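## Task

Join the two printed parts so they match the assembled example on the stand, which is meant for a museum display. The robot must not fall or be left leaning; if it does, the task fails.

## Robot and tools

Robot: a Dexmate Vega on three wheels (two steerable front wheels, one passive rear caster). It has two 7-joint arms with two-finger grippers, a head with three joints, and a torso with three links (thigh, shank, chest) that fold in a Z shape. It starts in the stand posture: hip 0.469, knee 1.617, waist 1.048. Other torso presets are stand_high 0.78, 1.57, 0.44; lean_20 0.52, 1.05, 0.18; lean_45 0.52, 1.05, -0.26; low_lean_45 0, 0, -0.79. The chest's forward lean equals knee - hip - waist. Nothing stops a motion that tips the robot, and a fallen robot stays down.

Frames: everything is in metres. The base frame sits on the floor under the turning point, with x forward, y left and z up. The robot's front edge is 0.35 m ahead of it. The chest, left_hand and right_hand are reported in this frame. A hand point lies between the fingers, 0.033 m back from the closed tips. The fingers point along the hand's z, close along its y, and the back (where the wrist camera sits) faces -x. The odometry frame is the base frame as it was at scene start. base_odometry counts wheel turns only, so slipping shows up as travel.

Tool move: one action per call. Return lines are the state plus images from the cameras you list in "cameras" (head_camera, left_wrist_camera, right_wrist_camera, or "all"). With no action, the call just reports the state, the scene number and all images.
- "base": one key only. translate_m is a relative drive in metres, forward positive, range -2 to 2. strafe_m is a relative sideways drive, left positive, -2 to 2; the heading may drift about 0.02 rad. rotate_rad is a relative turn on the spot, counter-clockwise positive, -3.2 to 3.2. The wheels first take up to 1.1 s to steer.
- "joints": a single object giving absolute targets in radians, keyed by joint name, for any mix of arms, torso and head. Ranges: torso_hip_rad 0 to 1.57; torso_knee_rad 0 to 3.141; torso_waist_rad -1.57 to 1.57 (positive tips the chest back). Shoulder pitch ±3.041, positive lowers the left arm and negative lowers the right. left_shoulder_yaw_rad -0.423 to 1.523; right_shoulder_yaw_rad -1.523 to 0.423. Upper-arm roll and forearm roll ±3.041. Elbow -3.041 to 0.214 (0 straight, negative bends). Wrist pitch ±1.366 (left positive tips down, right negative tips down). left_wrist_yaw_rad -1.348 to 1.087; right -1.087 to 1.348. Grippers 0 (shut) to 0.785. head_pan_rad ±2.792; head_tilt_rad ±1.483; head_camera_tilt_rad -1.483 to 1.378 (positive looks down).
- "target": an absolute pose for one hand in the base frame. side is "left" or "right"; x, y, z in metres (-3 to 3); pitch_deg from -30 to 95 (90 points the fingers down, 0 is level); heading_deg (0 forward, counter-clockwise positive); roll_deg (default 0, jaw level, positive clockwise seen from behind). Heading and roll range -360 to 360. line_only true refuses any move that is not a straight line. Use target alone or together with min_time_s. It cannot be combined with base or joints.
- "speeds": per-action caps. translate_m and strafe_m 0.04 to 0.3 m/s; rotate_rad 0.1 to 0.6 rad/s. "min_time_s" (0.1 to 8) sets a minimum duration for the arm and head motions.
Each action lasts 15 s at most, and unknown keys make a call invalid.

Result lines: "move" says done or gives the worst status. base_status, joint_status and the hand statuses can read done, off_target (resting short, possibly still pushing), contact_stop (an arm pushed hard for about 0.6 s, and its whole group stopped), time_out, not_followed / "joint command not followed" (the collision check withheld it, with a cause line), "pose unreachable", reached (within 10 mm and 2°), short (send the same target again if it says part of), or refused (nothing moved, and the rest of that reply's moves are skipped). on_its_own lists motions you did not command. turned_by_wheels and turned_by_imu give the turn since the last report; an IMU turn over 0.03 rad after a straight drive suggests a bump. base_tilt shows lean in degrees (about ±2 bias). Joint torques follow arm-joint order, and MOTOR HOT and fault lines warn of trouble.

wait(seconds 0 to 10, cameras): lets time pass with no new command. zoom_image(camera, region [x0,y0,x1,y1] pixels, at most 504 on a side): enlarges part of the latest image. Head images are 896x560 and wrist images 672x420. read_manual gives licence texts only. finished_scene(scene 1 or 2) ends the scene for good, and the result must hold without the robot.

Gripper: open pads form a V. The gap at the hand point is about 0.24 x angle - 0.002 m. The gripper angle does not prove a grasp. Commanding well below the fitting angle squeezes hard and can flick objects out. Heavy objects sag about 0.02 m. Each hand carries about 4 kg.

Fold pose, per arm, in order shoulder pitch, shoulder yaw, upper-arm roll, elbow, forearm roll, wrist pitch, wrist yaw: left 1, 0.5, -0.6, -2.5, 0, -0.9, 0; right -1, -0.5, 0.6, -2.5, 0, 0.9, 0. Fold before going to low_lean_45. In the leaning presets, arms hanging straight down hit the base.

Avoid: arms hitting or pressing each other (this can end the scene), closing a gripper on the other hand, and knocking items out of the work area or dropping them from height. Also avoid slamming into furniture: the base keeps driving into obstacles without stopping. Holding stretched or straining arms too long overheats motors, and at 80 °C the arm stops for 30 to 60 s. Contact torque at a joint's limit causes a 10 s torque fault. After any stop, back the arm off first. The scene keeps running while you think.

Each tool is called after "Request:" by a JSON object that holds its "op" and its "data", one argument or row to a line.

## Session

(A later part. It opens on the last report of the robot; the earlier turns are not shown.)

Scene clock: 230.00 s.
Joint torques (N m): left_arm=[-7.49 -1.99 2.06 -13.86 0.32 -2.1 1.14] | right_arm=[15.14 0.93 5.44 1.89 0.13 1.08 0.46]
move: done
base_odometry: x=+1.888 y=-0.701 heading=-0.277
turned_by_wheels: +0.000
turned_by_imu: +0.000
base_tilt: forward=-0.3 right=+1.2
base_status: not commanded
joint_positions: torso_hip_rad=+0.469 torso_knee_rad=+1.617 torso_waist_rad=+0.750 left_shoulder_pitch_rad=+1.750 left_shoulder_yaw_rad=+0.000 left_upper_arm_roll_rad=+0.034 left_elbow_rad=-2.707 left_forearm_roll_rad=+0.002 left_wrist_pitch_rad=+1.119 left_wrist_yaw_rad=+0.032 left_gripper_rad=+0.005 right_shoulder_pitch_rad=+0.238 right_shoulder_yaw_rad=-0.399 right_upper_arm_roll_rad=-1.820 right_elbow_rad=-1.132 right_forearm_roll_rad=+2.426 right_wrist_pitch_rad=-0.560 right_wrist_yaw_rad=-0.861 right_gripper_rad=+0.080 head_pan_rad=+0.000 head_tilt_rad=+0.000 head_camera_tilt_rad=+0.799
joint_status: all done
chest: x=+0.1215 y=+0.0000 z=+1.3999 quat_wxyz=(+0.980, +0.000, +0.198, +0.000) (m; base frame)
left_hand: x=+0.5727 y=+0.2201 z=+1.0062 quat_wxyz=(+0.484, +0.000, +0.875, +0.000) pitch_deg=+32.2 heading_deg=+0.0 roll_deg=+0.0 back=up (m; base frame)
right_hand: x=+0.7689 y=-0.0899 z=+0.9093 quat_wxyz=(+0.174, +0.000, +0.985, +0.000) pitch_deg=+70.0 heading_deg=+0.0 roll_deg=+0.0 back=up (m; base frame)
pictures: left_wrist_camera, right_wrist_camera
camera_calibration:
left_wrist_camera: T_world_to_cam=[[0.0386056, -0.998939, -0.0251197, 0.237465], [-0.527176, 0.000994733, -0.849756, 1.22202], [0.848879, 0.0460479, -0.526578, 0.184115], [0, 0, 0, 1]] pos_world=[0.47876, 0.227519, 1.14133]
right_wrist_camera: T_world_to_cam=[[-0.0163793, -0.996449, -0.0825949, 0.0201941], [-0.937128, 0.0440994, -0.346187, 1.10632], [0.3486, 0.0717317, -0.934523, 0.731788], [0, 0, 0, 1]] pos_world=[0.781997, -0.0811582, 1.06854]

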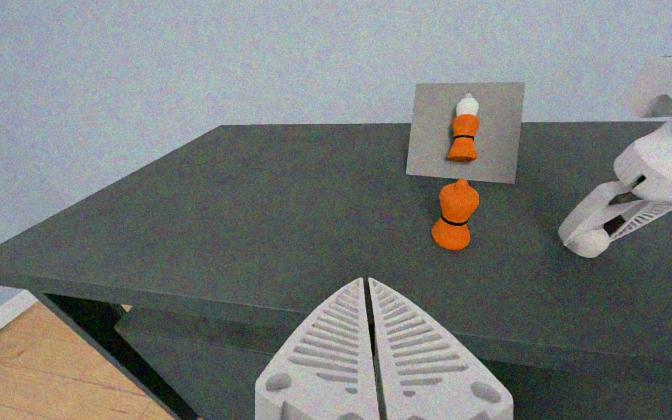

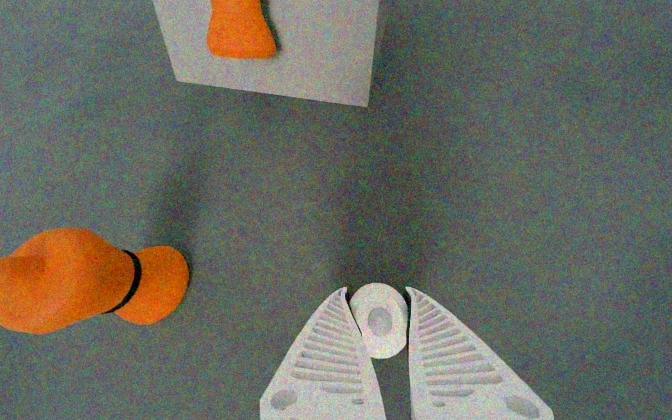

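Request:
{"op": "move", "data": {
  "joints": {"right_gripper_rad":0.05}
}}

Request:
{"op": "move", "data": {
  "target": {"side":"right","x":0.765,"y":-0.090,"z":0.94,"pitch_deg":70,"heading_deg":0,"line_only":true},
  "cameras": ["right_wrist_camera","left_wrist_camera"]
}}

Request:
{"op": "move", "data": {
  "target": {"side":"right","x":0.75,"y":-0.090,"z":1.085,"pitch_deg":70,"heading_deg":0,"line_only":true},
  "cameras": ["all"]
}}

Scene clock: 239.03 s.
Joint torques (N m): left_arm=[-7.19 -1.78 3.85 -14.04 0.4 -2.59 0.35] | right_arm=[17.4 0.73 3.07 1.63 -0.05 0.9 0.3]
move: done
base_odometry: x=+1.888 y=-0.701 heading=-0.277
turned_by_wheels: +0.000
turned_by_imu: +0.000
base_tilt: forward=-0.3 right=+1.2
base_status: not commanded
joint_positions: torso_hip_rad=+0.469 torso_knee_rad=+1.617 torso_waist_rad=+0.750 left_shoulder_pitch_rad=+1.750 left_shoulder_yaw_rad=+0.000 left_upper_arm_roll_rad=+0.034 left_elbow_rad=-2.707 left_forearm_roll_rad=+0.002 left_wrist_pitch_rad=+1.119 left_wrist_yaw_rad=+0.032 left_gripper_rad=+0.005 right_shoulder_pitch_rad=+0.238 right_shoulder_yaw_rad=-0.399 right_upper_arm_roll_rad=-1.820 right_elbow_rad=-1.131 right_forearm_roll_rad=+2.425 right_wrist_pitch_rad=-0.560 right_wrist_yaw_rad=-0.861 right_gripper_rad=+0.050 head_pan_rad=+0.000 head_tilt_rad=+0.000 head_camera_tilt_rad=+0.799
joint_status: all done
chest: x=+0.1215 y=+0.0000 z=+1.3999 quat_wxyz=(+0.980, +0.000, +0.198, +0.000) (m; base frame)
left_hand: x=+0.5727 y=+0.2201 z=+1.0062 quat_wxyz=(+0.484, +0.000, +0.875, +0.000) pitch_deg=+32.2 heading_deg=+0.0 roll_deg=+0.0 back=up (m; base frame)
right_hand: x=+0.7690 y=-0.0899 z=+0.9091 quat_wxyz=(+0.174, +0.000, +0.985, +0.000) pitch_deg=+70.0 heading_deg=+0.0 roll_deg=+0.0 back=up (m; base frame)
pictures: none

Scene clock: 240.77 s.
Joint torques (N m): left_arm=[-7.22 -1.06 2.86 -14.28 0.42 -2.87 0.11] | right_arm=[27.07 -2.28 13.2 -1.14 0.28 0.69 -0.1]
move: done
base_odometry: x=+1.888 y=-0.701 heading=-0.277
turned_by_wheels: +0.000
turned_by_imu: +0.000
base_tilt: forward=-0.3 right=+1.3
base_status: not commanded
joint_positions: torso_hip_rad=+0.469 torso_knee_rad=+1.617 torso_waist_rad=+0.750 left_shoulder_pitch_rad=+1.750 left_shoulder_yaw_rad=+0.000 left_upper_arm_roll_rad=+0.034 left_elbow_rad=-2.707 left_forearm_roll_rad=+0.002 left_wrist_pitch_rad=+1.119 left_wrist_yaw_rad=+0.032 left_gripper_rad=+0.005 right_shoulder_pitch_rad=+0.280 right_shoulder_yaw_rad=-0.446 right_upper_arm_roll_rad=-1.801 right_elbow_rad=-1.219 right_forearm_roll_rad=+2.470 right_wrist_pitch_rad=-0.563 right_wrist_yaw_rad=-0.927 right_gripper_rad=+0.050 head_pan_rad=+0.000 head_tilt_rad=+0.000 head_camera_tilt_rad=+0.799
joint_status: not commanded
chest: x=+0.1215 y=+0.0000 z=+1.3999 quat_wxyz=(+0.980, +0.000, +0.198, +0.000) (m; base frame)
left_hand: x=+0.5727 y=+0.2201 z=+1.0062 quat_wxyz=(+0.484, +0.000, +0.875, +0.000) pitch_deg=+32.2 heading_deg=+0.0 roll_deg=+0.0 back=up (m; base frame)
right_hand: x=+0.7649 y=-0.0902 z=+0.9379 quat_wxyz=(+0.173, +0.000, +0.985, +0.000) pitch_deg=+70.0 heading_deg=-0.1 roll_deg=-0.1 back=up (m; base frame)
right_hand_status: reached (straight line, planned for 0.6 s): 2 mm and 0.1 deg off.
pictures: left_wrist_camera, right_wrist_camera
camera_calibration:
left_wrist_camera: T_world_to_cam=[[0.0386056, -0.998939, -0.0251197, 0.237465], [-0.527176, 0.000994733, -0.849756, 1.22202], [0.848879, 0.0460479, -0.526578, 0.184115], [0, 0, 0, 1]] pos_world=[0.47876, 0.227519, 1.14133]
right_wrist_camera: T_world_to_cam=[[-0.0165426, -0.996515, -0.0817585, 0.0214957], [-0.937395, 0.0439067, -0.34549, 1.112], [0.347876, 0.0709247, -0.934854, 0.760752], [0, 0, 0, 1]] pos_world=[0.778095, -0.0813598, 1.09714]

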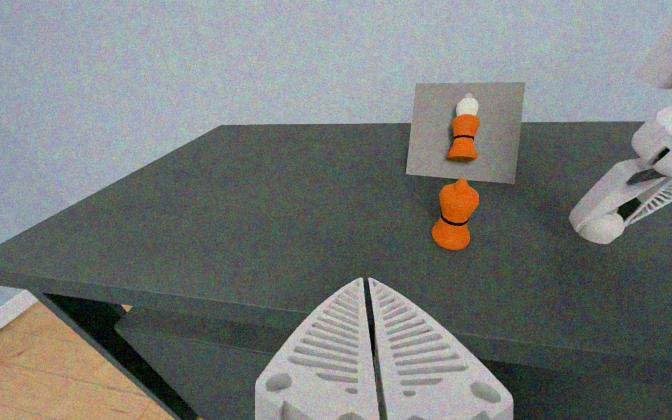

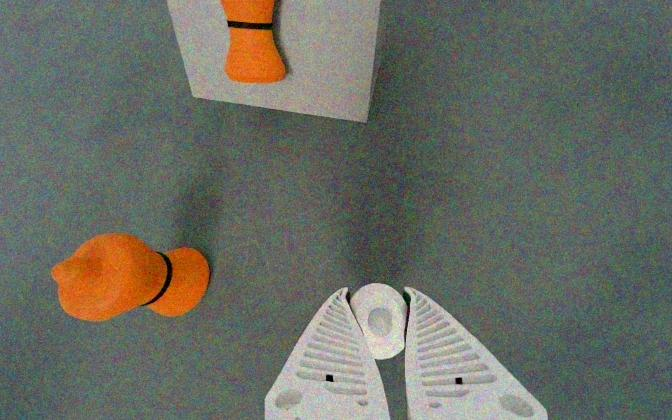

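Scene clock: 243.67 s.
Joint torques (N m): left_arm=[-6.4 -0.64 0.55 -14.18 1 -2.65 0.08] | right_arm=[26.01 -1.47 5.68 0.08 0.26 0.67 -0.02]
move: done
base_odometry: x=+1.888 y=-0.701 heading=-0.277
turned_by_wheels: +0.000
turned_by_imu: +0.000
base_tilt: forward=-0.4 right=+1.0
base_status: not commanded
joint_positions: torso_hip_rad=+0.469 torso_knee_rad=+1.617 torso_waist_rad=+0.750 left_shoulder_pitch_rad=+1.750 left_shoulder_yaw_rad=+0.000 left_upper_arm_roll_rad=+0.034 left_elbow_rad=-2.707 left_forearm_roll_rad=+0.002 left_wrist_pitch_rad=+1.119 left_wrist_yaw_rad=+0.032 left_gripper_rad=+0.005 right_shoulder_pitch_rad=+0.606 right_shoulder_yaw_rad=-0.536 right_upper_arm_roll_rad=-1.886 right_elbow_rad=-1.430 right_forearm_roll_rad=+2.787 right_wrist_pitch_rad=-0.585 right_wrist_yaw_rad=-1.086 right_gripper_rad=+0.050 head_pan_rad=+0.000 head_tilt_rad=+0.000 head_camera_tilt_rad=+0.799
joint_status: not commanded
chest: x=+0.1215 y=+0.0000 z=+1.3999 quat_wxyz=(+0.980, +0.000, +0.198, +0.000) (m; base frame)
left_hand: x=+0.5727 y=+0.2201 z=+1.0062 quat_wxyz=(+0.484, +0.000, +0.875, +0.000) pitch_deg=+32.2 heading_deg=+0.0 roll_deg=+0.0 back=up (m; base frame)
right_hand: x=+0.7502 y=-0.0898 z=+1.0833 quat_wxyz=(+0.174, +0.000, +0.985, +0.000) pitch_deg=+70.0 heading_deg=+0.1 roll_deg=+0.1 back=up (m; base frame)
right_hand_status: reached (straight line, planned for 1.5 s): 2 mm and 0.0 deg off.
pictures: head_camera, left_wrist_camera, right_wrist_camera
camera_calibration:
head_camera: T_world_to_cam=[[-0.0320931, -0.999275, -0.02047, 0.043246], [-0.938507, 0.0371729, -0.343253, 0.636859], [0.343765, 0.00819517, -0.93902, 1.33117], [0, 0, 0, 1]] pos_world=[0.141476, 0.00863163, 1.46948]
left_wrist_camera: T_world_to_cam=[[0.0386056, -0.998939, -0.0251197, 0.237465], [-0.527176, 0.000994733, -0.849756, 1.22202], [0.848879, 0.0460479, -0.526578, 0.184115], [0, 0, 0, 1]] pos_world=[0.47876, 0.227519, 1.14133]
right_wrist_camera: T_world_to_cam=[[-0.0161981, -0.996432, -0.0828323, 0.034519], [-0.937212, 0.0439959, -0.345975, 1.14892], [0.348385, 0.0720273, -0.93458, 0.901132], [0, 0, 0, 1]] pos_world=[0.763396, -0.0810578, 1.24254]

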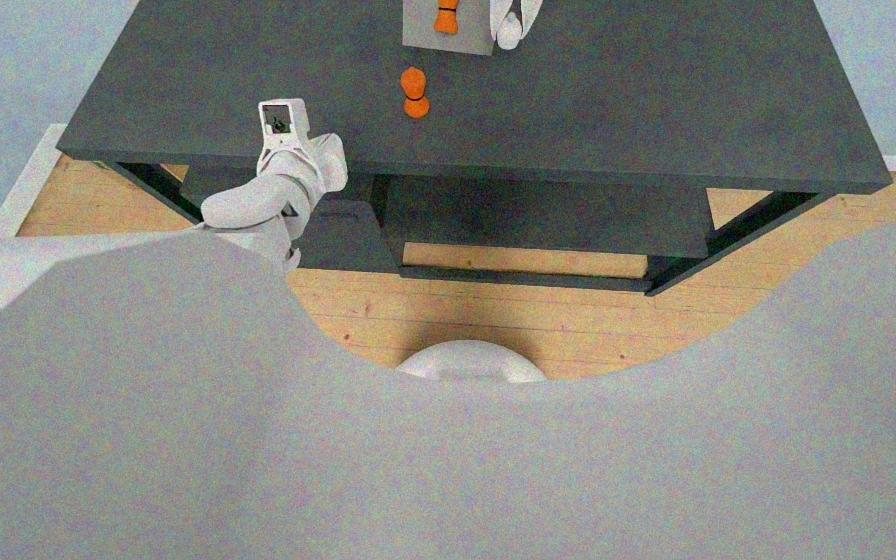

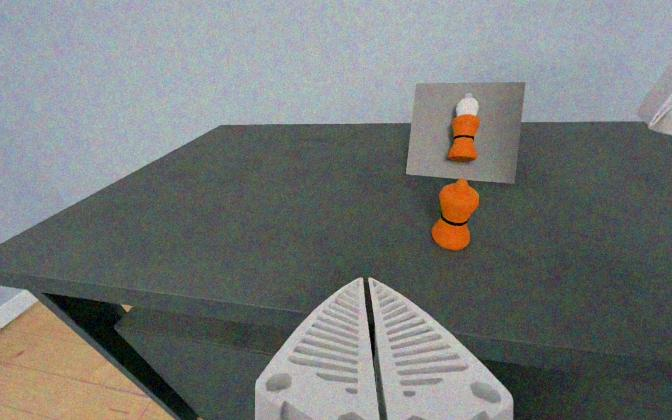

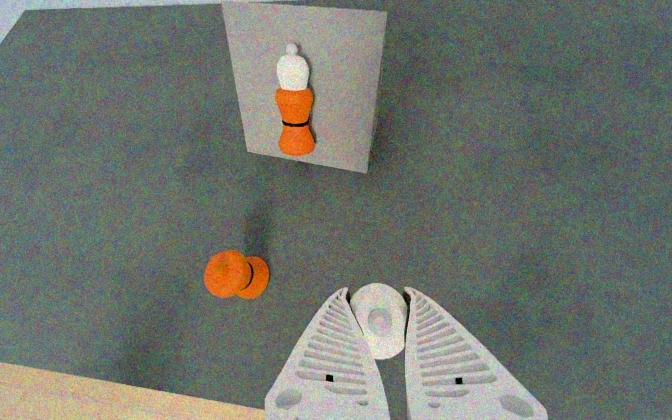

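Request:
{"op": "move", "data": {
  "base": {"strafe_m":0.16},
  "speeds": {"strafe_m":0.08},
  "cameras": ["all"]
}}

Scene clock: 259.07 s.
Joint torques (N m): left_arm=[-6.12 2.61 1.45 -12.76 0.58 -3.38 0.16] | right_arm=[26.14 -3.74 6.18 0.92 0.36 1.06 -0.02]
move: done
base_odometry: x=+1.931 y=-0.547 heading=-0.274
turned_by_wheels: +0.003
turned_by_imu: +0.001
base_tilt: forward=-0.4 right=+1.1
base_status: done
joint_positions: torso_hip_rad=+0.469 torso_knee_rad=+1.617 torso_waist_rad=+0.750 left_shoulder_pitch_rad=+1.750 left_shoulder_yaw_rad=+0.000 left_upper_arm_roll_rad=+0.034 left_elbow_rad=-2.707 left_forearm_roll_rad=+0.002 left_wrist_pitch_rad=+1.119 left_wrist_yaw_rad=+0.032 left_gripper_rad=+0.005 right_shoulder_pitch_rad=+0.611 right_shoulder_yaw_rad=-0.536 right_upper_arm_roll_rad=-1.888 right_elbow_rad=-1.432 right_forearm_roll_rad=+2.791 right_wrist_pitch_rad=-0.585 right_wrist_yaw_rad=-1.087 right_gripper_rad=+0.050 head_pan_rad=+0.000 head_tilt_rad=+0.000 head_camera_tilt_rad=+0.799
joint_status: not commanded
chest: x=+0.1215 y=+0.0000 z=+1.3998 quat_wxyz=(+0.980, +0.000, +0.198, +0.000) (m; base frame)
left_hand: x=+0.5728 y=+0.2201 z=+1.0062 quat_wxyz=(+0.484, +0.000, +0.875, +0.000) pitch_deg=+32.2 heading_deg=+0.0 roll_deg=+0.0 back=up (m; base frame)
right_hand: x=+0.7499 y=-0.0898 z=+1.0848 quat_wxyz=(+0.173, +0.000, +0.985, +0.000) pitch_deg=+70.0 heading_deg=+0.1 roll_deg=+0.1 back=up (m; base frame)
pictures: head_camera, left_wrist_camera, right_wrist_camera
camera_calibration:
head_camera: T_world_to_cam=[[-0.0320904, -0.999275, -0.0204659, 0.0432397], [-0.93854, 0.0371682, -0.343165, 0.636734], [0.343677, 0.00819576, -0.939052, 1.33123], [0, 0, 0, 1]] pos_world=[0.141476, 0.00863165, 1.46948]
left_wrist_camera: T_world_to_cam=[[0.0386035, -0.998939, -0.0251178, 0.237464], [-0.527248, 0.000990272, -0.849711, 1.222], [0.848834, 0.0460451, -0.52665, 0.184219], [0, 0, 0, 1]] pos_world=[0.47876, 0.227519, 1.14133]
right_wrist_camera: T_world_to_cam=[[-0.0163454, -0.996435, -0.0827693, 0.0345725], [-0.937286, 0.0440959, -0.345761, 1.14896], [0.348178, 0.0719269, -0.934665, 0.902901], [0, 0, 0, 1]] pos_world=[0.763096, -0.0811579, 1.24404]

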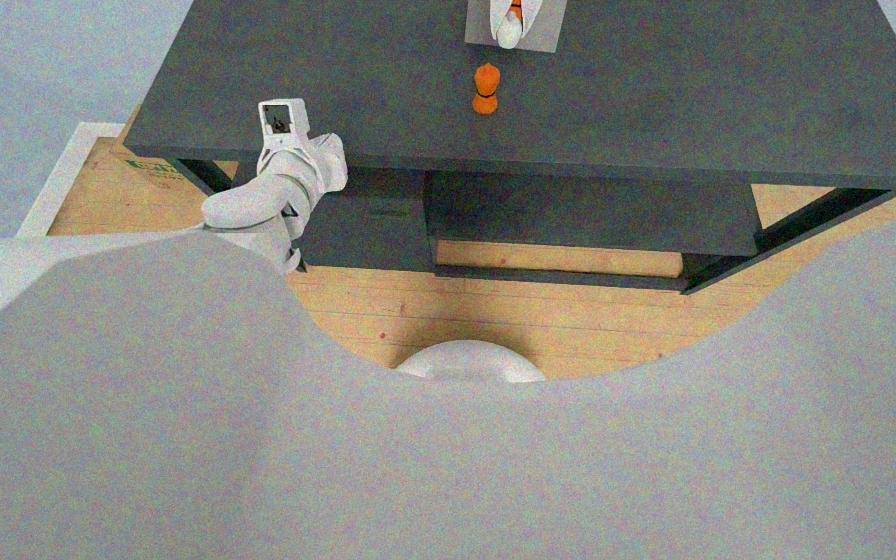

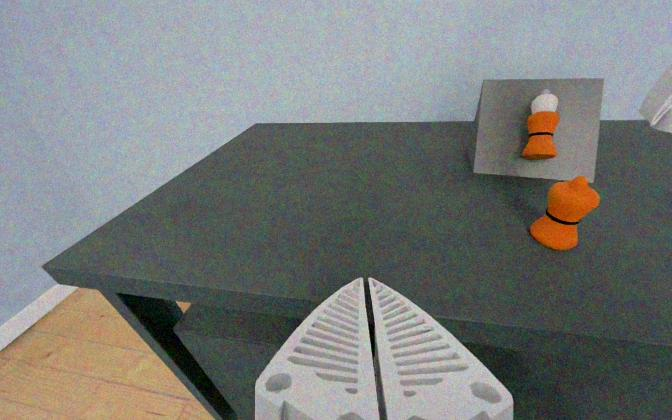

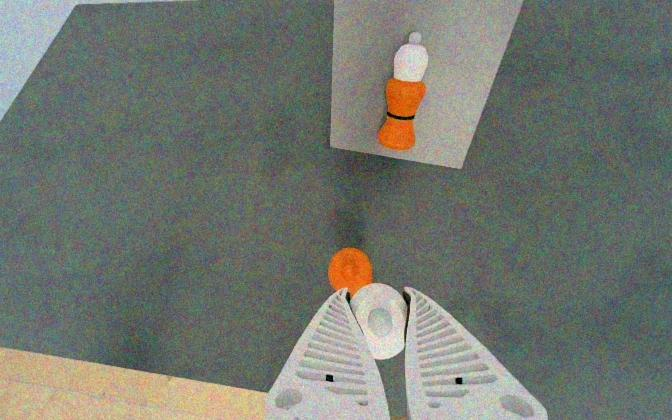

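Request:
{"op": "move", "data": {
  "target": {"side":"right","x":0.779,"y":-0.065,"z":1.085,"pitch_deg":70,"heading_deg":0,"line_only":true},
  "cameras": ["all"]
}}

Scene clock: 271.53 s.
Joint torques (N m): left_arm=[-7.05 -1.37 4.85 -14.09 0.45 -2.64 0.39] | right_arm=[16.65 0.11 14.12 5.36 0.32 -0.51 0.38]
move: done
base_odometry: x=+1.931 y=-0.547 heading=-0.274
turned_by_wheels: +0.000
turned_by_imu: +0.001
base_tilt: forward=-0.3 right=+1.2
base_status: not commanded
joint_positions: torso_hip_rad=+0.469 torso_knee_rad=+1.617 torso_waist_rad=+0.750 left_shoulder_pitch_rad=+1.750 left_shoulder_yaw_rad=+0.000 left_upper_arm_roll_rad=+0.034 left_elbow_rad=-2.707 left_forearm_roll_rad=+0.002 left_wrist_pitch_rad=+1.119 left_wrist_yaw_rad=+0.032 left_gripper_rad=+0.005 right_shoulder_pitch_rad=+0.581 right_shoulder_yaw_rad=-0.377 right_upper_arm_roll_rad=-1.876 right_elbow_rad=-1.179 right_forearm_roll_rad=+2.793 right_wrist_pitch_rad=-0.674 right_wrist_yaw_rad=-1.054 right_gripper_rad=+0.050 head_pan_rad=+0.000 head_tilt_rad=+0.000 head_camera_tilt_rad=+0.799
joint_status: not commanded
chest: x=+0.1215 y=+0.0000 z=+1.3998 quat_wxyz=(+0.980, +0.000, +0.198, +0.000) (m; base frame)
left_hand: x=+0.5728 y=+0.2201 z=+1.0062 quat_wxyz=(+0.484, +0.000, +0.875, +0.000) pitch_deg=+32.2 heading_deg=+0.0 roll_deg=+0.0 back=up (m; base frame)
right_hand: x=+0.7785 y=-0.0657 z=+1.0847 quat_wxyz=(+0.174, +0.000, +0.985, +0.000) pitch_deg=+70.0 heading_deg=-0.1 roll_deg=-0.1 back=up (m; base frame)
right_hand_status: reached (straight line, planned for 1.1 s): 1 mm and 0.0 deg off.
pictures: head_camera, left_wrist_camera, right_wrist_camera
camera_calibration:
head_camera: T_world_to_cam=[[-0.0320904, -0.999275, -0.0204659, 0.0432397], [-0.93854, 0.0371682, -0.343165, 0.636734], [0.343677, 0.00819576, -0.939052, 1.33123], [0, 0, 0, 1]] pos_world=[0.141476, 0.00863165, 1.46948]
left_wrist_camera: T_world_to_cam=[[0.0386035, -0.998939, -0.0251178, 0.237464], [-0.527248, 0.000990272, -0.849711, 1.222], [0.848834, 0.0460451, -0.52665, 0.184219], [0, 0, 0, 1]] pos_world=[0.47876, 0.227519, 1.14133]
right_wrist_camera: T_world_to_cam=[[-0.0163752, -0.996538, -0.0815091, 0.0576993], [-0.937208, 0.0437023, -0.346023, 1.17484], [0.348387, 0.0707248, -0.934679, 0.891013], [0, 0, 0, 1]] pos_world=[0.791596, -0.0568604, 1.24404]

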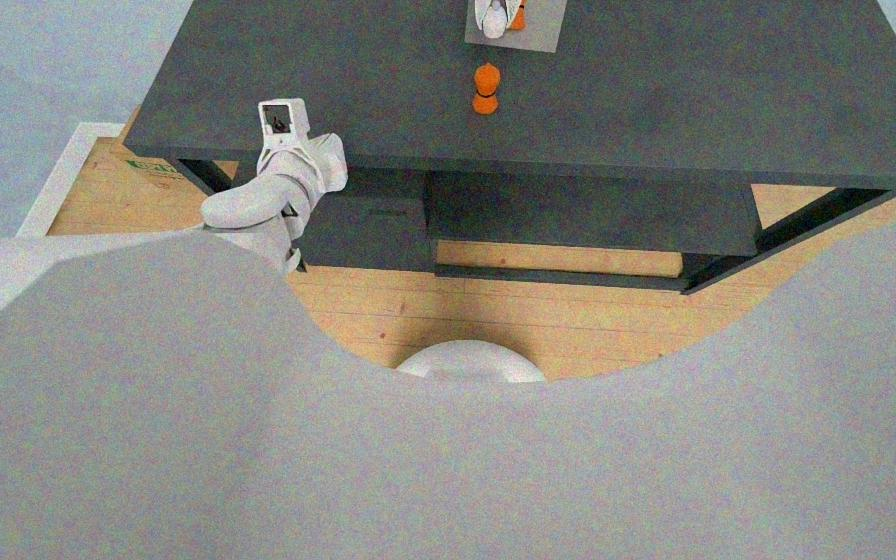

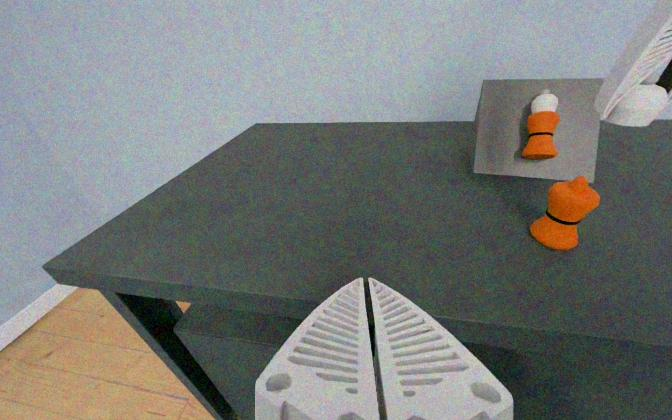

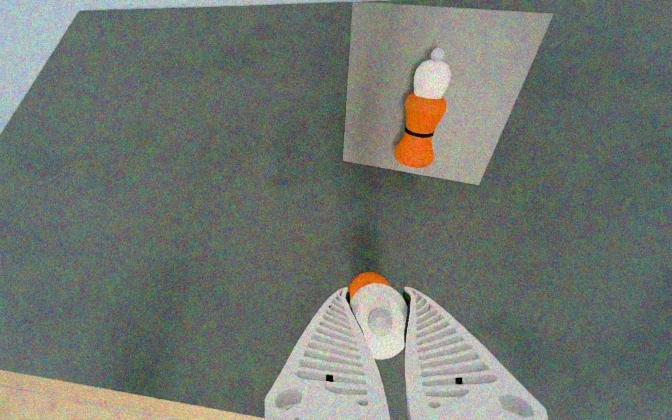

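Request:
{"op": "move", "data": {
  "target": {"side":"right","x":0.797,"y":-0.067,"z":1.085,"pitch_deg":70,"heading_deg":0,"line_only":true}
}}

Request:
{"op": "move", "data": {
  "target": {"side":"right","x":0.797,"y":-0.067,"z":1.065,"pitch_deg":70,"heading_deg":0,"line_only":true},
  "cameras": ["all"]
}}

Request:
{"op": "zoom_image", "data": {
  "camera": "left_wrist_camera",
  "region": [472, 60, 672, 260]
}}

Request:
{"op": "zoom_image", "data": {
  "camera": "head_camera",
  "region": [430, 0, 550, 130]
}}

Request:
{"op": "zoom_image", "data": {
  "camera": "right_wrist_camera",
  "region": [300, 230, 460, 390]
}}

Scene clock: 303.03 s.
Joint torques (N m): left_arm=[-3.34 1.41 0.8 -13.48 0.33 -3.36 0.02] | right_arm=[16.86 -0.71 11.68 5.69 0.31 0.85 0.3]
move: done
base_odometry: x=+1.931 y=-0.547 heading=-0.274
turned_by_wheels: +0.000
turned_by_imu: +0.001
base_tilt: forward=-0.2 right=+1.1
base_status: not commanded
joint_positions: torso_hip_rad=+0.469 torso_knee_rad=+1.617 torso_waist_rad=+0.750 left_shoulder_pitch_rad=+1.750 left_shoulder_yaw_rad=+0.000 left_upper_arm_roll_rad=+0.034 left_elbow_rad=-2.707 left_forearm_roll_rad=+0.002 left_wrist_pitch_rad=+1.119 left_wrist_yaw_rad=+0.032 left_gripper_rad=+0.005 right_shoulder_pitch_rad=+0.565 right_shoulder_yaw_rad=-0.305 right_upper_arm_roll_rad=-1.876 right_elbow_rad=-1.014 right_forearm_roll_rad=+2.772 right_wrist_pitch_rad=-0.760 right_wrist_yaw_rad=-1.009 right_gripper_rad=+0.050 head_pan_rad=+0.000 head_tilt_rad=+0.000 head_camera_tilt_rad=+0.799
joint_status: not commanded
chest: x=+0.1215 y=+0.0000 z=+1.3998 quat_wxyz=(+0.980, +0.000, +0.198, +0.000) (m; base frame)
left_hand: x=+0.5728 y=+0.2201 z=+1.0062 quat_wxyz=(+0.484, +0.000, +0.875, +0.000) pitch_deg=+32.2 heading_deg=+0.0 roll_deg=+0.0 back=up (m; base frame)
right_hand: x=+0.7964 y=-0.0672 z=+1.0848 quat_wxyz=(+0.174, +0.000, +0.985, +0.000) pitch_deg=+70.0 heading_deg=-0.1 roll_deg=-0.1 back=up (m; base frame)
right_hand_status: reached (straight line, planned for 0.9 s): 1 mm and 0.0 deg off.
pictures: none

Scene clock: 304.13 s.
Joint torques (N m): left_arm=[-6.26 0.35 0.95 -13.48 0.23 -2.29 -0.01] | right_arm=[16.37 -0.06 4.75 -0.37 -0.1 0.84 0.34]
move: done
base_odometry: x=+1.931 y=-0.547 heading=-0.274
turned_by_wheels: +0.000
turned_by_imu: +0.000
base_tilt: forward=-0.3 right=+1.1
base_status: not commanded
joint_positions: torso_hip_rad=+0.469 torso_knee_rad=+1.617 torso_waist_rad=+0.750 left_shoulder_pitch_rad=+1.750 left_shoulder_yaw_rad=+0.000 left_upper_arm_roll_rad=+0.034 left_elbow_rad=-2.707 left_forearm_roll_rad=+0.002 left_wrist_pitch_rad=+1.119 left_wrist_yaw_rad=+0.032 left_gripper_rad=+0.005 right_shoulder_pitch_rad=+0.541 right_shoulder_yaw_rad=-0.302 right_upper_arm_roll_rad=-1.884 right_elbow_rad=-1.013 right_forearm_roll_rad=+2.745 right_wrist_pitch_rad=-0.742 right_wrist_yaw_rad=-0.983 right_gripper_rad=+0.050 head_pan_rad=+0.000 head_tilt_rad=+0.000 head_camera_tilt_rad=+0.799
joint_status: not commanded
chest: x=+0.1215 y=+0.0000 z=+1.3998 quat_wxyz=(+0.980, +0.000, +0.198, +0.000) (m; base frame)
left_hand: x=+0.5728 y=+0.2201 z=+1.0062 quat_wxyz=(+0.484, +0.000, +0.875, +0.000) pitch_deg=+32.2 heading_deg=+0.0 roll_deg=+0.0 back=up (m; base frame)
right_hand: x=+0.7970 y=-0.0670 z=+1.0680 quat_wxyz=(+0.174, +0.000, +0.985, +0.000) pitch_deg=+70.0 heading_deg=+0.0 roll_deg=+0.0 back=up (m; base frame)
right_hand_status: reached (straight line, planned for 0.4 s): 3 mm and 0.0 deg off.
pictures: head_camera, left_wrist_camera, right_wrist_camera
camera_calibration:
head_camera: T_world_to_cam=[[-0.0320904, -0.999275, -0.0204659, 0.0432397], [-0.93854, 0.0371682, -0.343165, 0.636734], [0.343677, 0.00819576, -0.939052, 1.33123], [0, 0, 0, 1]] pos_world=[0.141476, 0.00863165, 1.46948]
left_wrist_camera: T_world_to_cam=[[0.0386035, -0.998939, -0.0251178, 0.237464], [-0.527248, 0.000990272, -0.849711, 1.222], [0.848834, 0.0460451, -0.52665, 0.184219], [0, 0, 0, 1]] pos_world=[0.47876, 0.227519, 1.14133]
right_wrist_camera: T_world_to_cam=[[-0.0165074, -0.996451, -0.0825358, 0.0566119], [-0.937158, 0.0441921, -0.346095, 1.1865], [0.348514, 0.071636, -0.934562, 0.868771], [0, 0, 0, 1]] pos_world=[0.810096, -0.0582583, 1.22724]

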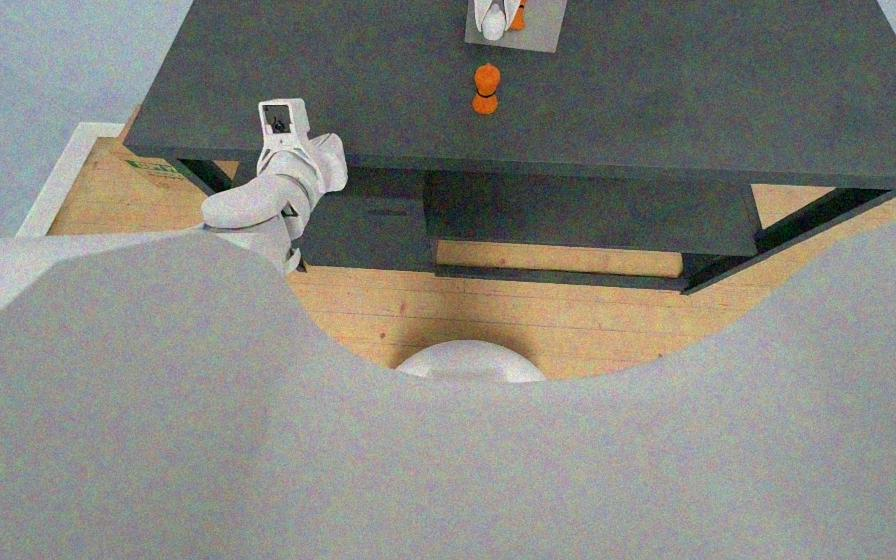

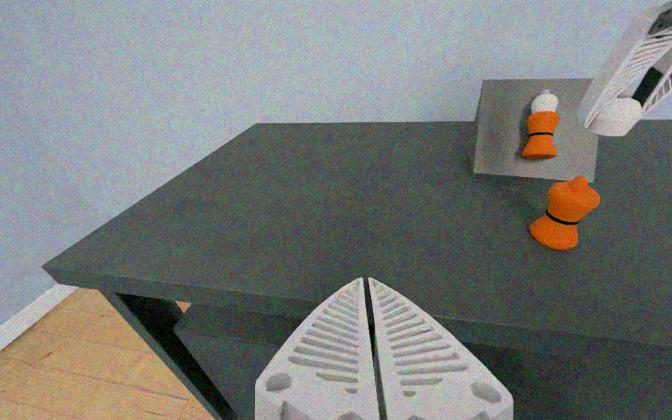

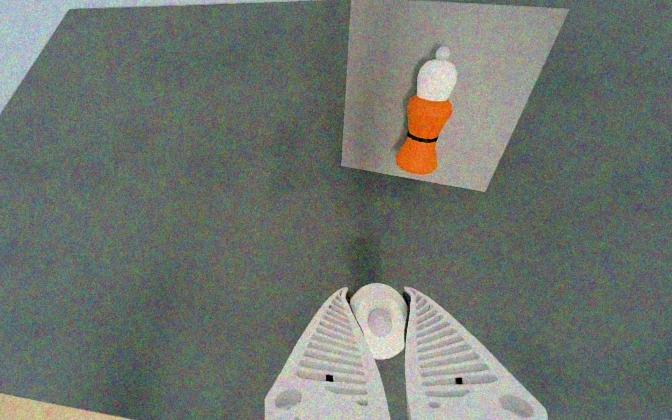

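Scaled by 2.520 from the camera's 672x420 image, which has a finer 960x600 frame.

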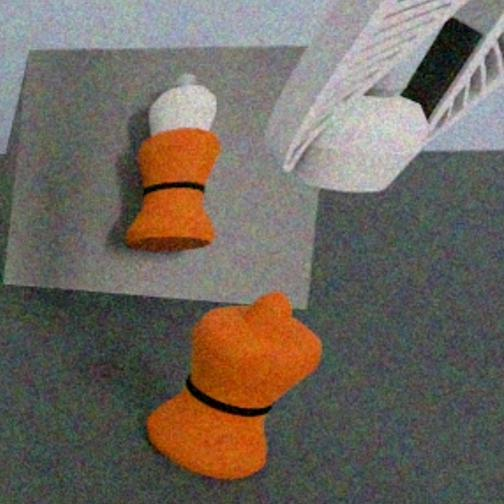

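Scaled by 3.877 from the camera's 896x560 image, which has a finer 960x600 frame.

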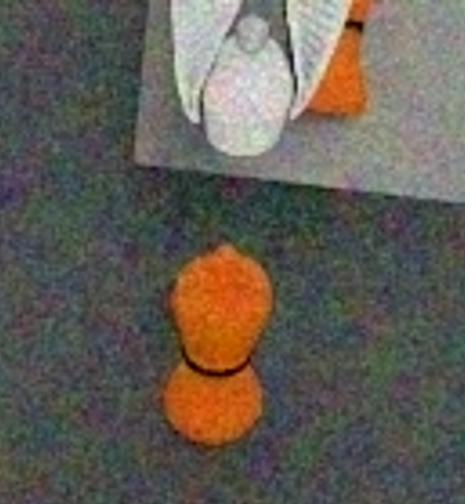

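Scaled by 3.150 from the camera's 672x420 image, which has a finer 960x600 frame.

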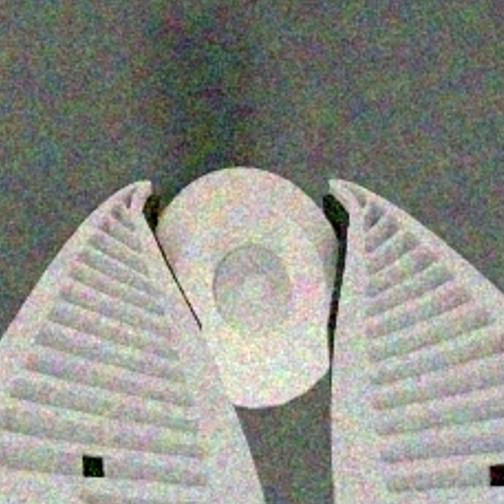

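Request:
{"op": "move", "data": {
  "target": {"side":"right","x":0.797,"y":-0.0625,"z":1.04,"pitch_deg":70,"heading_deg":0,"line_only":true},
  "cameras": ["all"]
}}

Request:
{"op": "zoom_image", "data": {
  "camera": "left_wrist_camera",
  "region": [472, 60, 672, 260]
}}

Request:
{"op": "zoom_image", "data": {
  "camera": "head_camera",
  "region": [430, 0, 550, 130]
}}

Scene clock: 320.40 s.
Joint torques (N m): left_arm=[-7.55 0 1.32 -13.34 0.11 -2.64 0.32] | right_arm=[17.13 1.89 3.91 4.16 -0.05 1.15 0.29]
move: done
base_odometry: x=+1.931 y=-0.547 heading=-0.274
turned_by_wheels: +0.000
turned_by_imu: +0.001
base_tilt: forward=-0.3 right=+1.2
base_status: not commanded
joint_positions: torso_hip_rad=+0.469 torso_knee_rad=+1.617 torso_waist_rad=+0.750 left_shoulder_pitch_rad=+1.750 left_shoulder_yaw_rad=+0.000 left_upper_arm_roll_rad=+0.034 left_elbow_rad=-2.707 left_forearm_roll_rad=+0.002 left_wrist_pitch_rad=+1.119 left_wrist_yaw_rad=+0.032 left_gripper_rad=+0.005 right_shoulder_pitch_rad=+0.503 right_shoulder_yaw_rad=-0.284 right_upper_arm_roll_rad=-1.895 right_elbow_rad=-1.001 right_forearm_roll_rad=+2.710 right_wrist_pitch_rad=-0.714 right_wrist_yaw_rad=-0.949 right_gripper_rad=+0.050 head_pan_rad=+0.000 head_tilt_rad=+0.000 head_camera_tilt_rad=+0.799
joint_status: not commanded
chest: x=+0.1215 y=+0.0000 z=+1.3998 quat_wxyz=(+0.980, +0.000, +0.198, +0.000) (m; base frame)
left_hand: x=+0.5728 y=+0.2201 z=+1.0062 quat_wxyz=(+0.484, +0.000, +0.875, +0.000) pitch_deg=+32.2 heading_deg=+0.0 roll_deg=+0.0 back=up (m; base frame)
right_hand: x=+0.7969 y=-0.0629 z=+1.0431 quat_wxyz=(+0.174, +0.000, +0.985, +0.000) pitch_deg=+70.0 heading_deg=+0.0 roll_deg=+0.0 back=up (m; base frame)
right_hand_status: reached (straight line, planned for 0.4 s): 3 mm and 0.0 deg off.
pictures: head_camera, left_wrist_camera, right_wrist_camera
camera_calibration:
head_camera: T_world_to_cam=[[-0.0320904, -0.999275, -0.0204659, 0.0432397], [-0.93854, 0.0371682, -0.343165, 0.636734], [0.343677, 0.00819576, -0.939052, 1.33123], [0, 0, 0, 1]] pos_world=[0.141476, 0.00863165, 1.46948]
left_wrist_camera: T_world_to_cam=[[0.0386035, -0.998939, -0.0251178, 0.237464], [-0.527248, 0.000990272, -0.849711, 1.222], [0.848834, 0.0460451, -0.52665, 0.184219], [0, 0, 0, 1]] pos_world=[0.47876, 0.227519, 1.14133]
right_wrist_camera: T_world_to_cam=[[-0.0162966, -0.996454, -0.0825511, 0.0584896], [-0.937207, 0.043991, -0.345988, 1.1776], [0.348393, 0.071729, -0.9346, 0.845356], [0, 0, 0, 1]] pos_world=[0.810096, -0.0541583, 1.20234]

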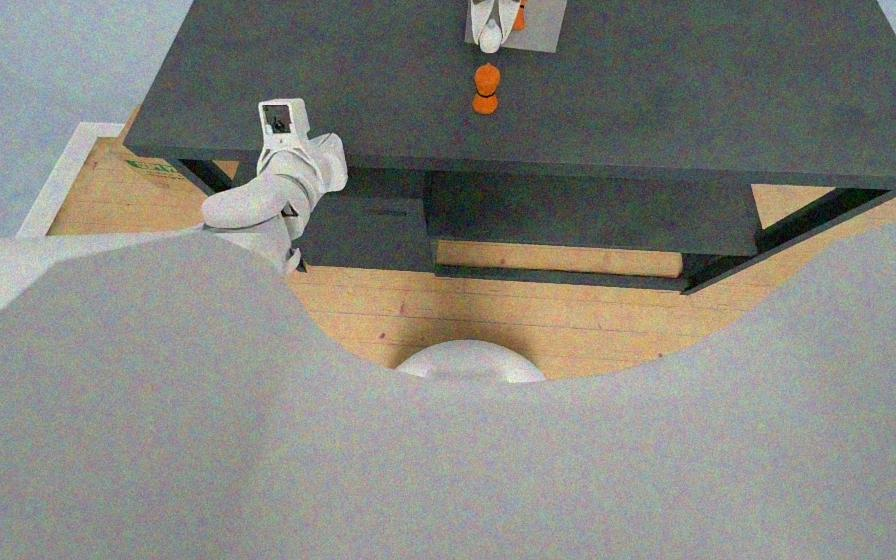

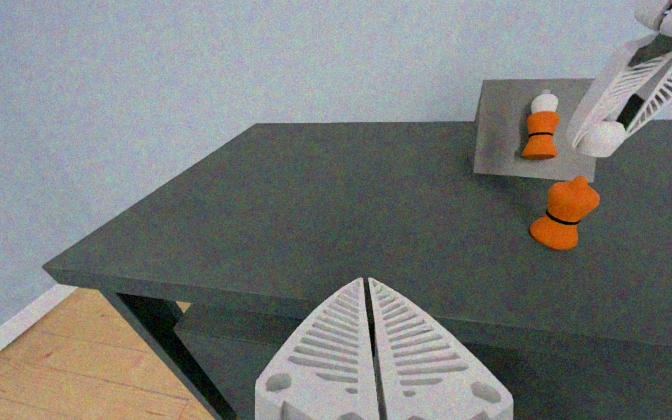

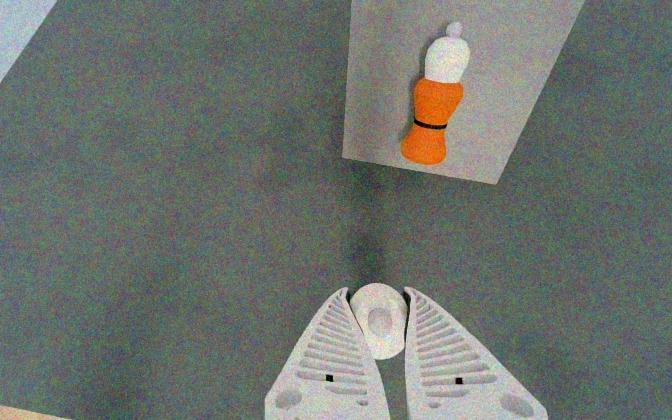

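Scaled by 2.520 from the camera's 672x420 image, which has a finer 960x600 frame.

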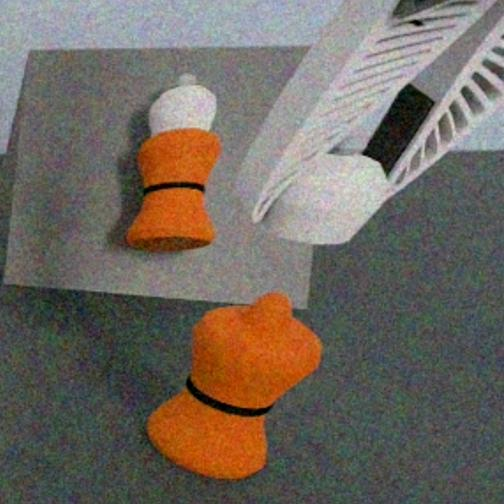

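Scaled by 3.877 from the camera's 896x560 image, which has a finer 960x600 frame.

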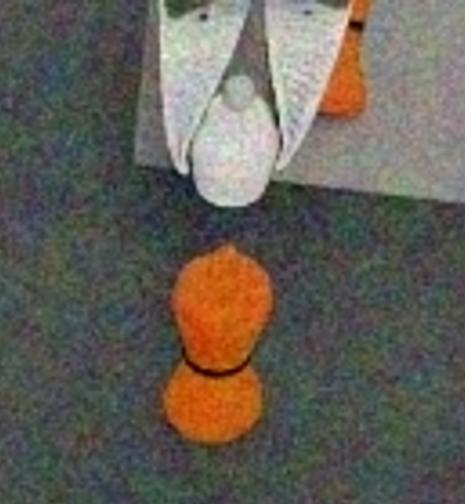

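Request:
{"op": "move", "data": {
  "target": {"side":"right","x":0.798,"y":-0.0625,"z":1.022,"pitch_deg":70,"heading_deg":0,"line_only":true},
  "cameras": ["all"]
}}

Request:
{"op": "zoom_image", "data": {
  "camera": "left_wrist_camera",
  "region": [532, 110, 652, 260]
}}

Request:
{"op": "zoom_image", "data": {
  "camera": "head_camera",
  "region": [430, 0, 550, 130]
}}

Scene clock: 330.43 s.
Joint torques (N m): left_arm=[-7.53 0.54 2.72 -15.95 0.17 -2.7 0.42] | right_arm=[18.08 2.48 3.36 3.89 -0.14 1.6 0.49]
move: done
base_odometry: x=+1.931 y=-0.547 heading=-0.274
turned_by_wheels: +0.000
turned_by_imu: +0.001
base_tilt: forward=-0.4 right=+1.2
base_status: not commanded
joint_positions: torso_hip_rad=+0.469 torso_knee_rad=+1.617 torso_waist_rad=+0.750 left_shoulder_pitch_rad=+1.750 left_shoulder_yaw_rad=+0.000 left_upper_arm_roll_rad=+0.034 left_elbow_rad=-2.707 left_forearm_roll_rad=+0.002 left_wrist_pitch_rad=+1.119 left_wrist_yaw_rad=+0.032 left_gripper_rad=+0.005 right_shoulder_pitch_rad=+0.475 right_shoulder_yaw_rad=-0.271 right_upper_arm_roll_rad=-1.905 right_elbow_rad=-0.982 right_forearm_roll_rad=+2.682 right_wrist_pitch_rad=-0.701 right_wrist_yaw_rad=-0.919 right_gripper_rad=+0.050 head_pan_rad=+0.000 head_tilt_rad=+0.000 head_camera_tilt_rad=+0.799
joint_status: not commanded
chest: x=+0.1215 y=+0.0000 z=+1.3998 quat_wxyz=(+0.980, +0.000, +0.198, +0.000) (m; base frame)
left_hand: x=+0.5728 y=+0.2201 z=+1.0062 quat_wxyz=(+0.484, +0.000, +0.875, +0.000) pitch_deg=+32.2 heading_deg=+0.0 roll_deg=+0.0 back=up (m; base frame)
right_hand: x=+0.7978 y=-0.0624 z=+1.0249 quat_wxyz=(+0.174, +0.000, +0.985, +0.000) pitch_deg=+70.0 heading_deg=+0.0 roll_deg=+0.0 back=up (m; base frame)
right_hand_status: reached (straight line, planned for 0.4 s): 3 mm and 0.0 deg off.
pictures: head_camera, left_wrist_camera, right_wrist_camera
camera_calibration:
head_camera: T_world_to_cam=[[-0.0320904, -0.999275, -0.0204659, 0.0432397], [-0.93854, 0.0371682, -0.343165, 0.636734], [0.343677, 0.00819576, -0.939052, 1.33123], [0, 0, 0, 1]] pos_world=[0.141476, 0.00863165, 1.46948]
left_wrist_camera: T_world_to_cam=[[0.0386035, -0.998939, -0.0251178, 0.237464], [-0.527248, 0.000990272, -0.849711, 1.222], [0.848834, 0.0460451, -0.52665, 0.184219], [0, 0, 0, 1]] pos_world=[0.47876, 0.227519, 1.14133]
right_wrist_camera: T_world_to_cam=[[-0.0162611, -0.996446, -0.0826438, 0.0575801], [-0.937209, 0.0439898, -0.345984, 1.17203], [0.34839, 0.0718284, -0.934594, 0.828031], [0, 0, 0, 1]] pos_world=[0.810896, -0.0536582, 1.18414]

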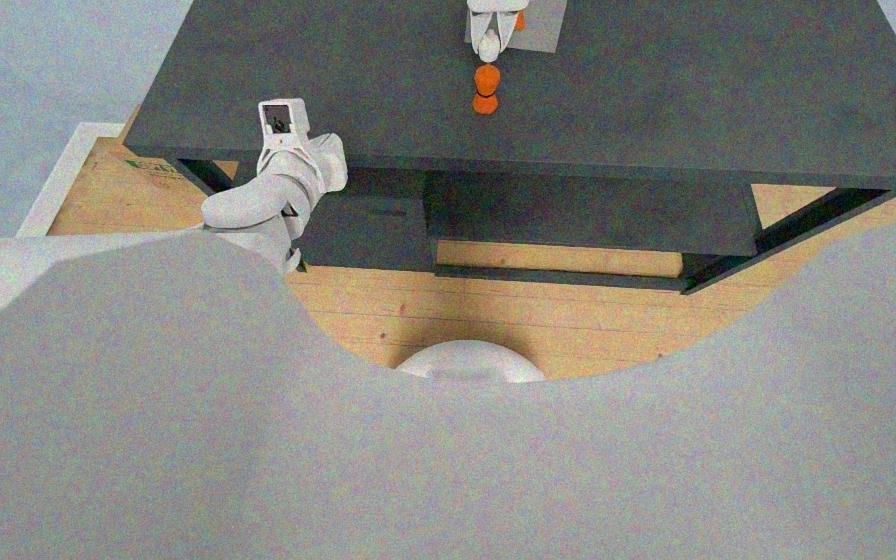

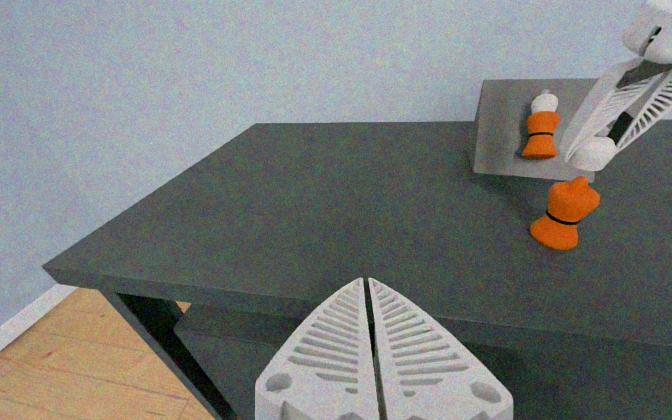

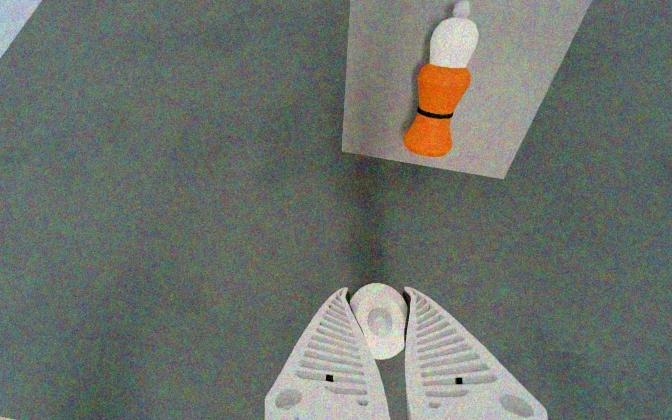

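Scaled by 3.360 from the camera's 672x420 image, which has a finer 960x600 frame.

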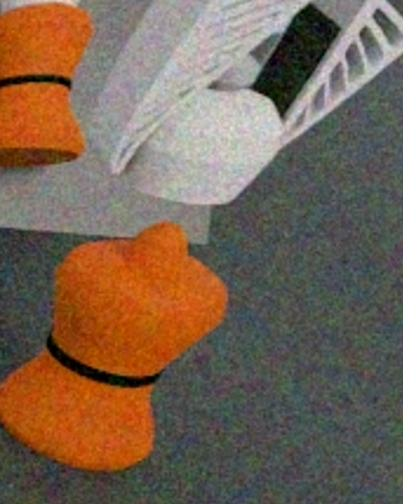

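Scaled by 3.877 from the camera's 896x560 image, which has a finer 960x600 frame.

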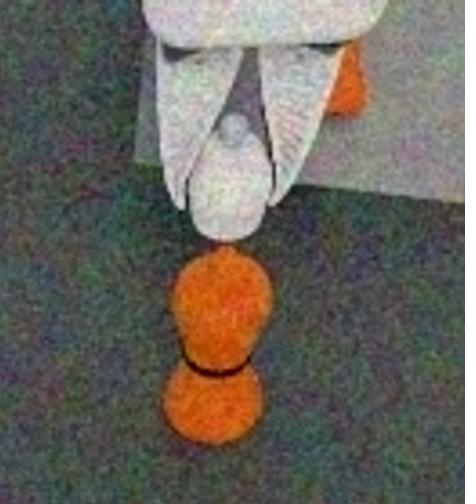

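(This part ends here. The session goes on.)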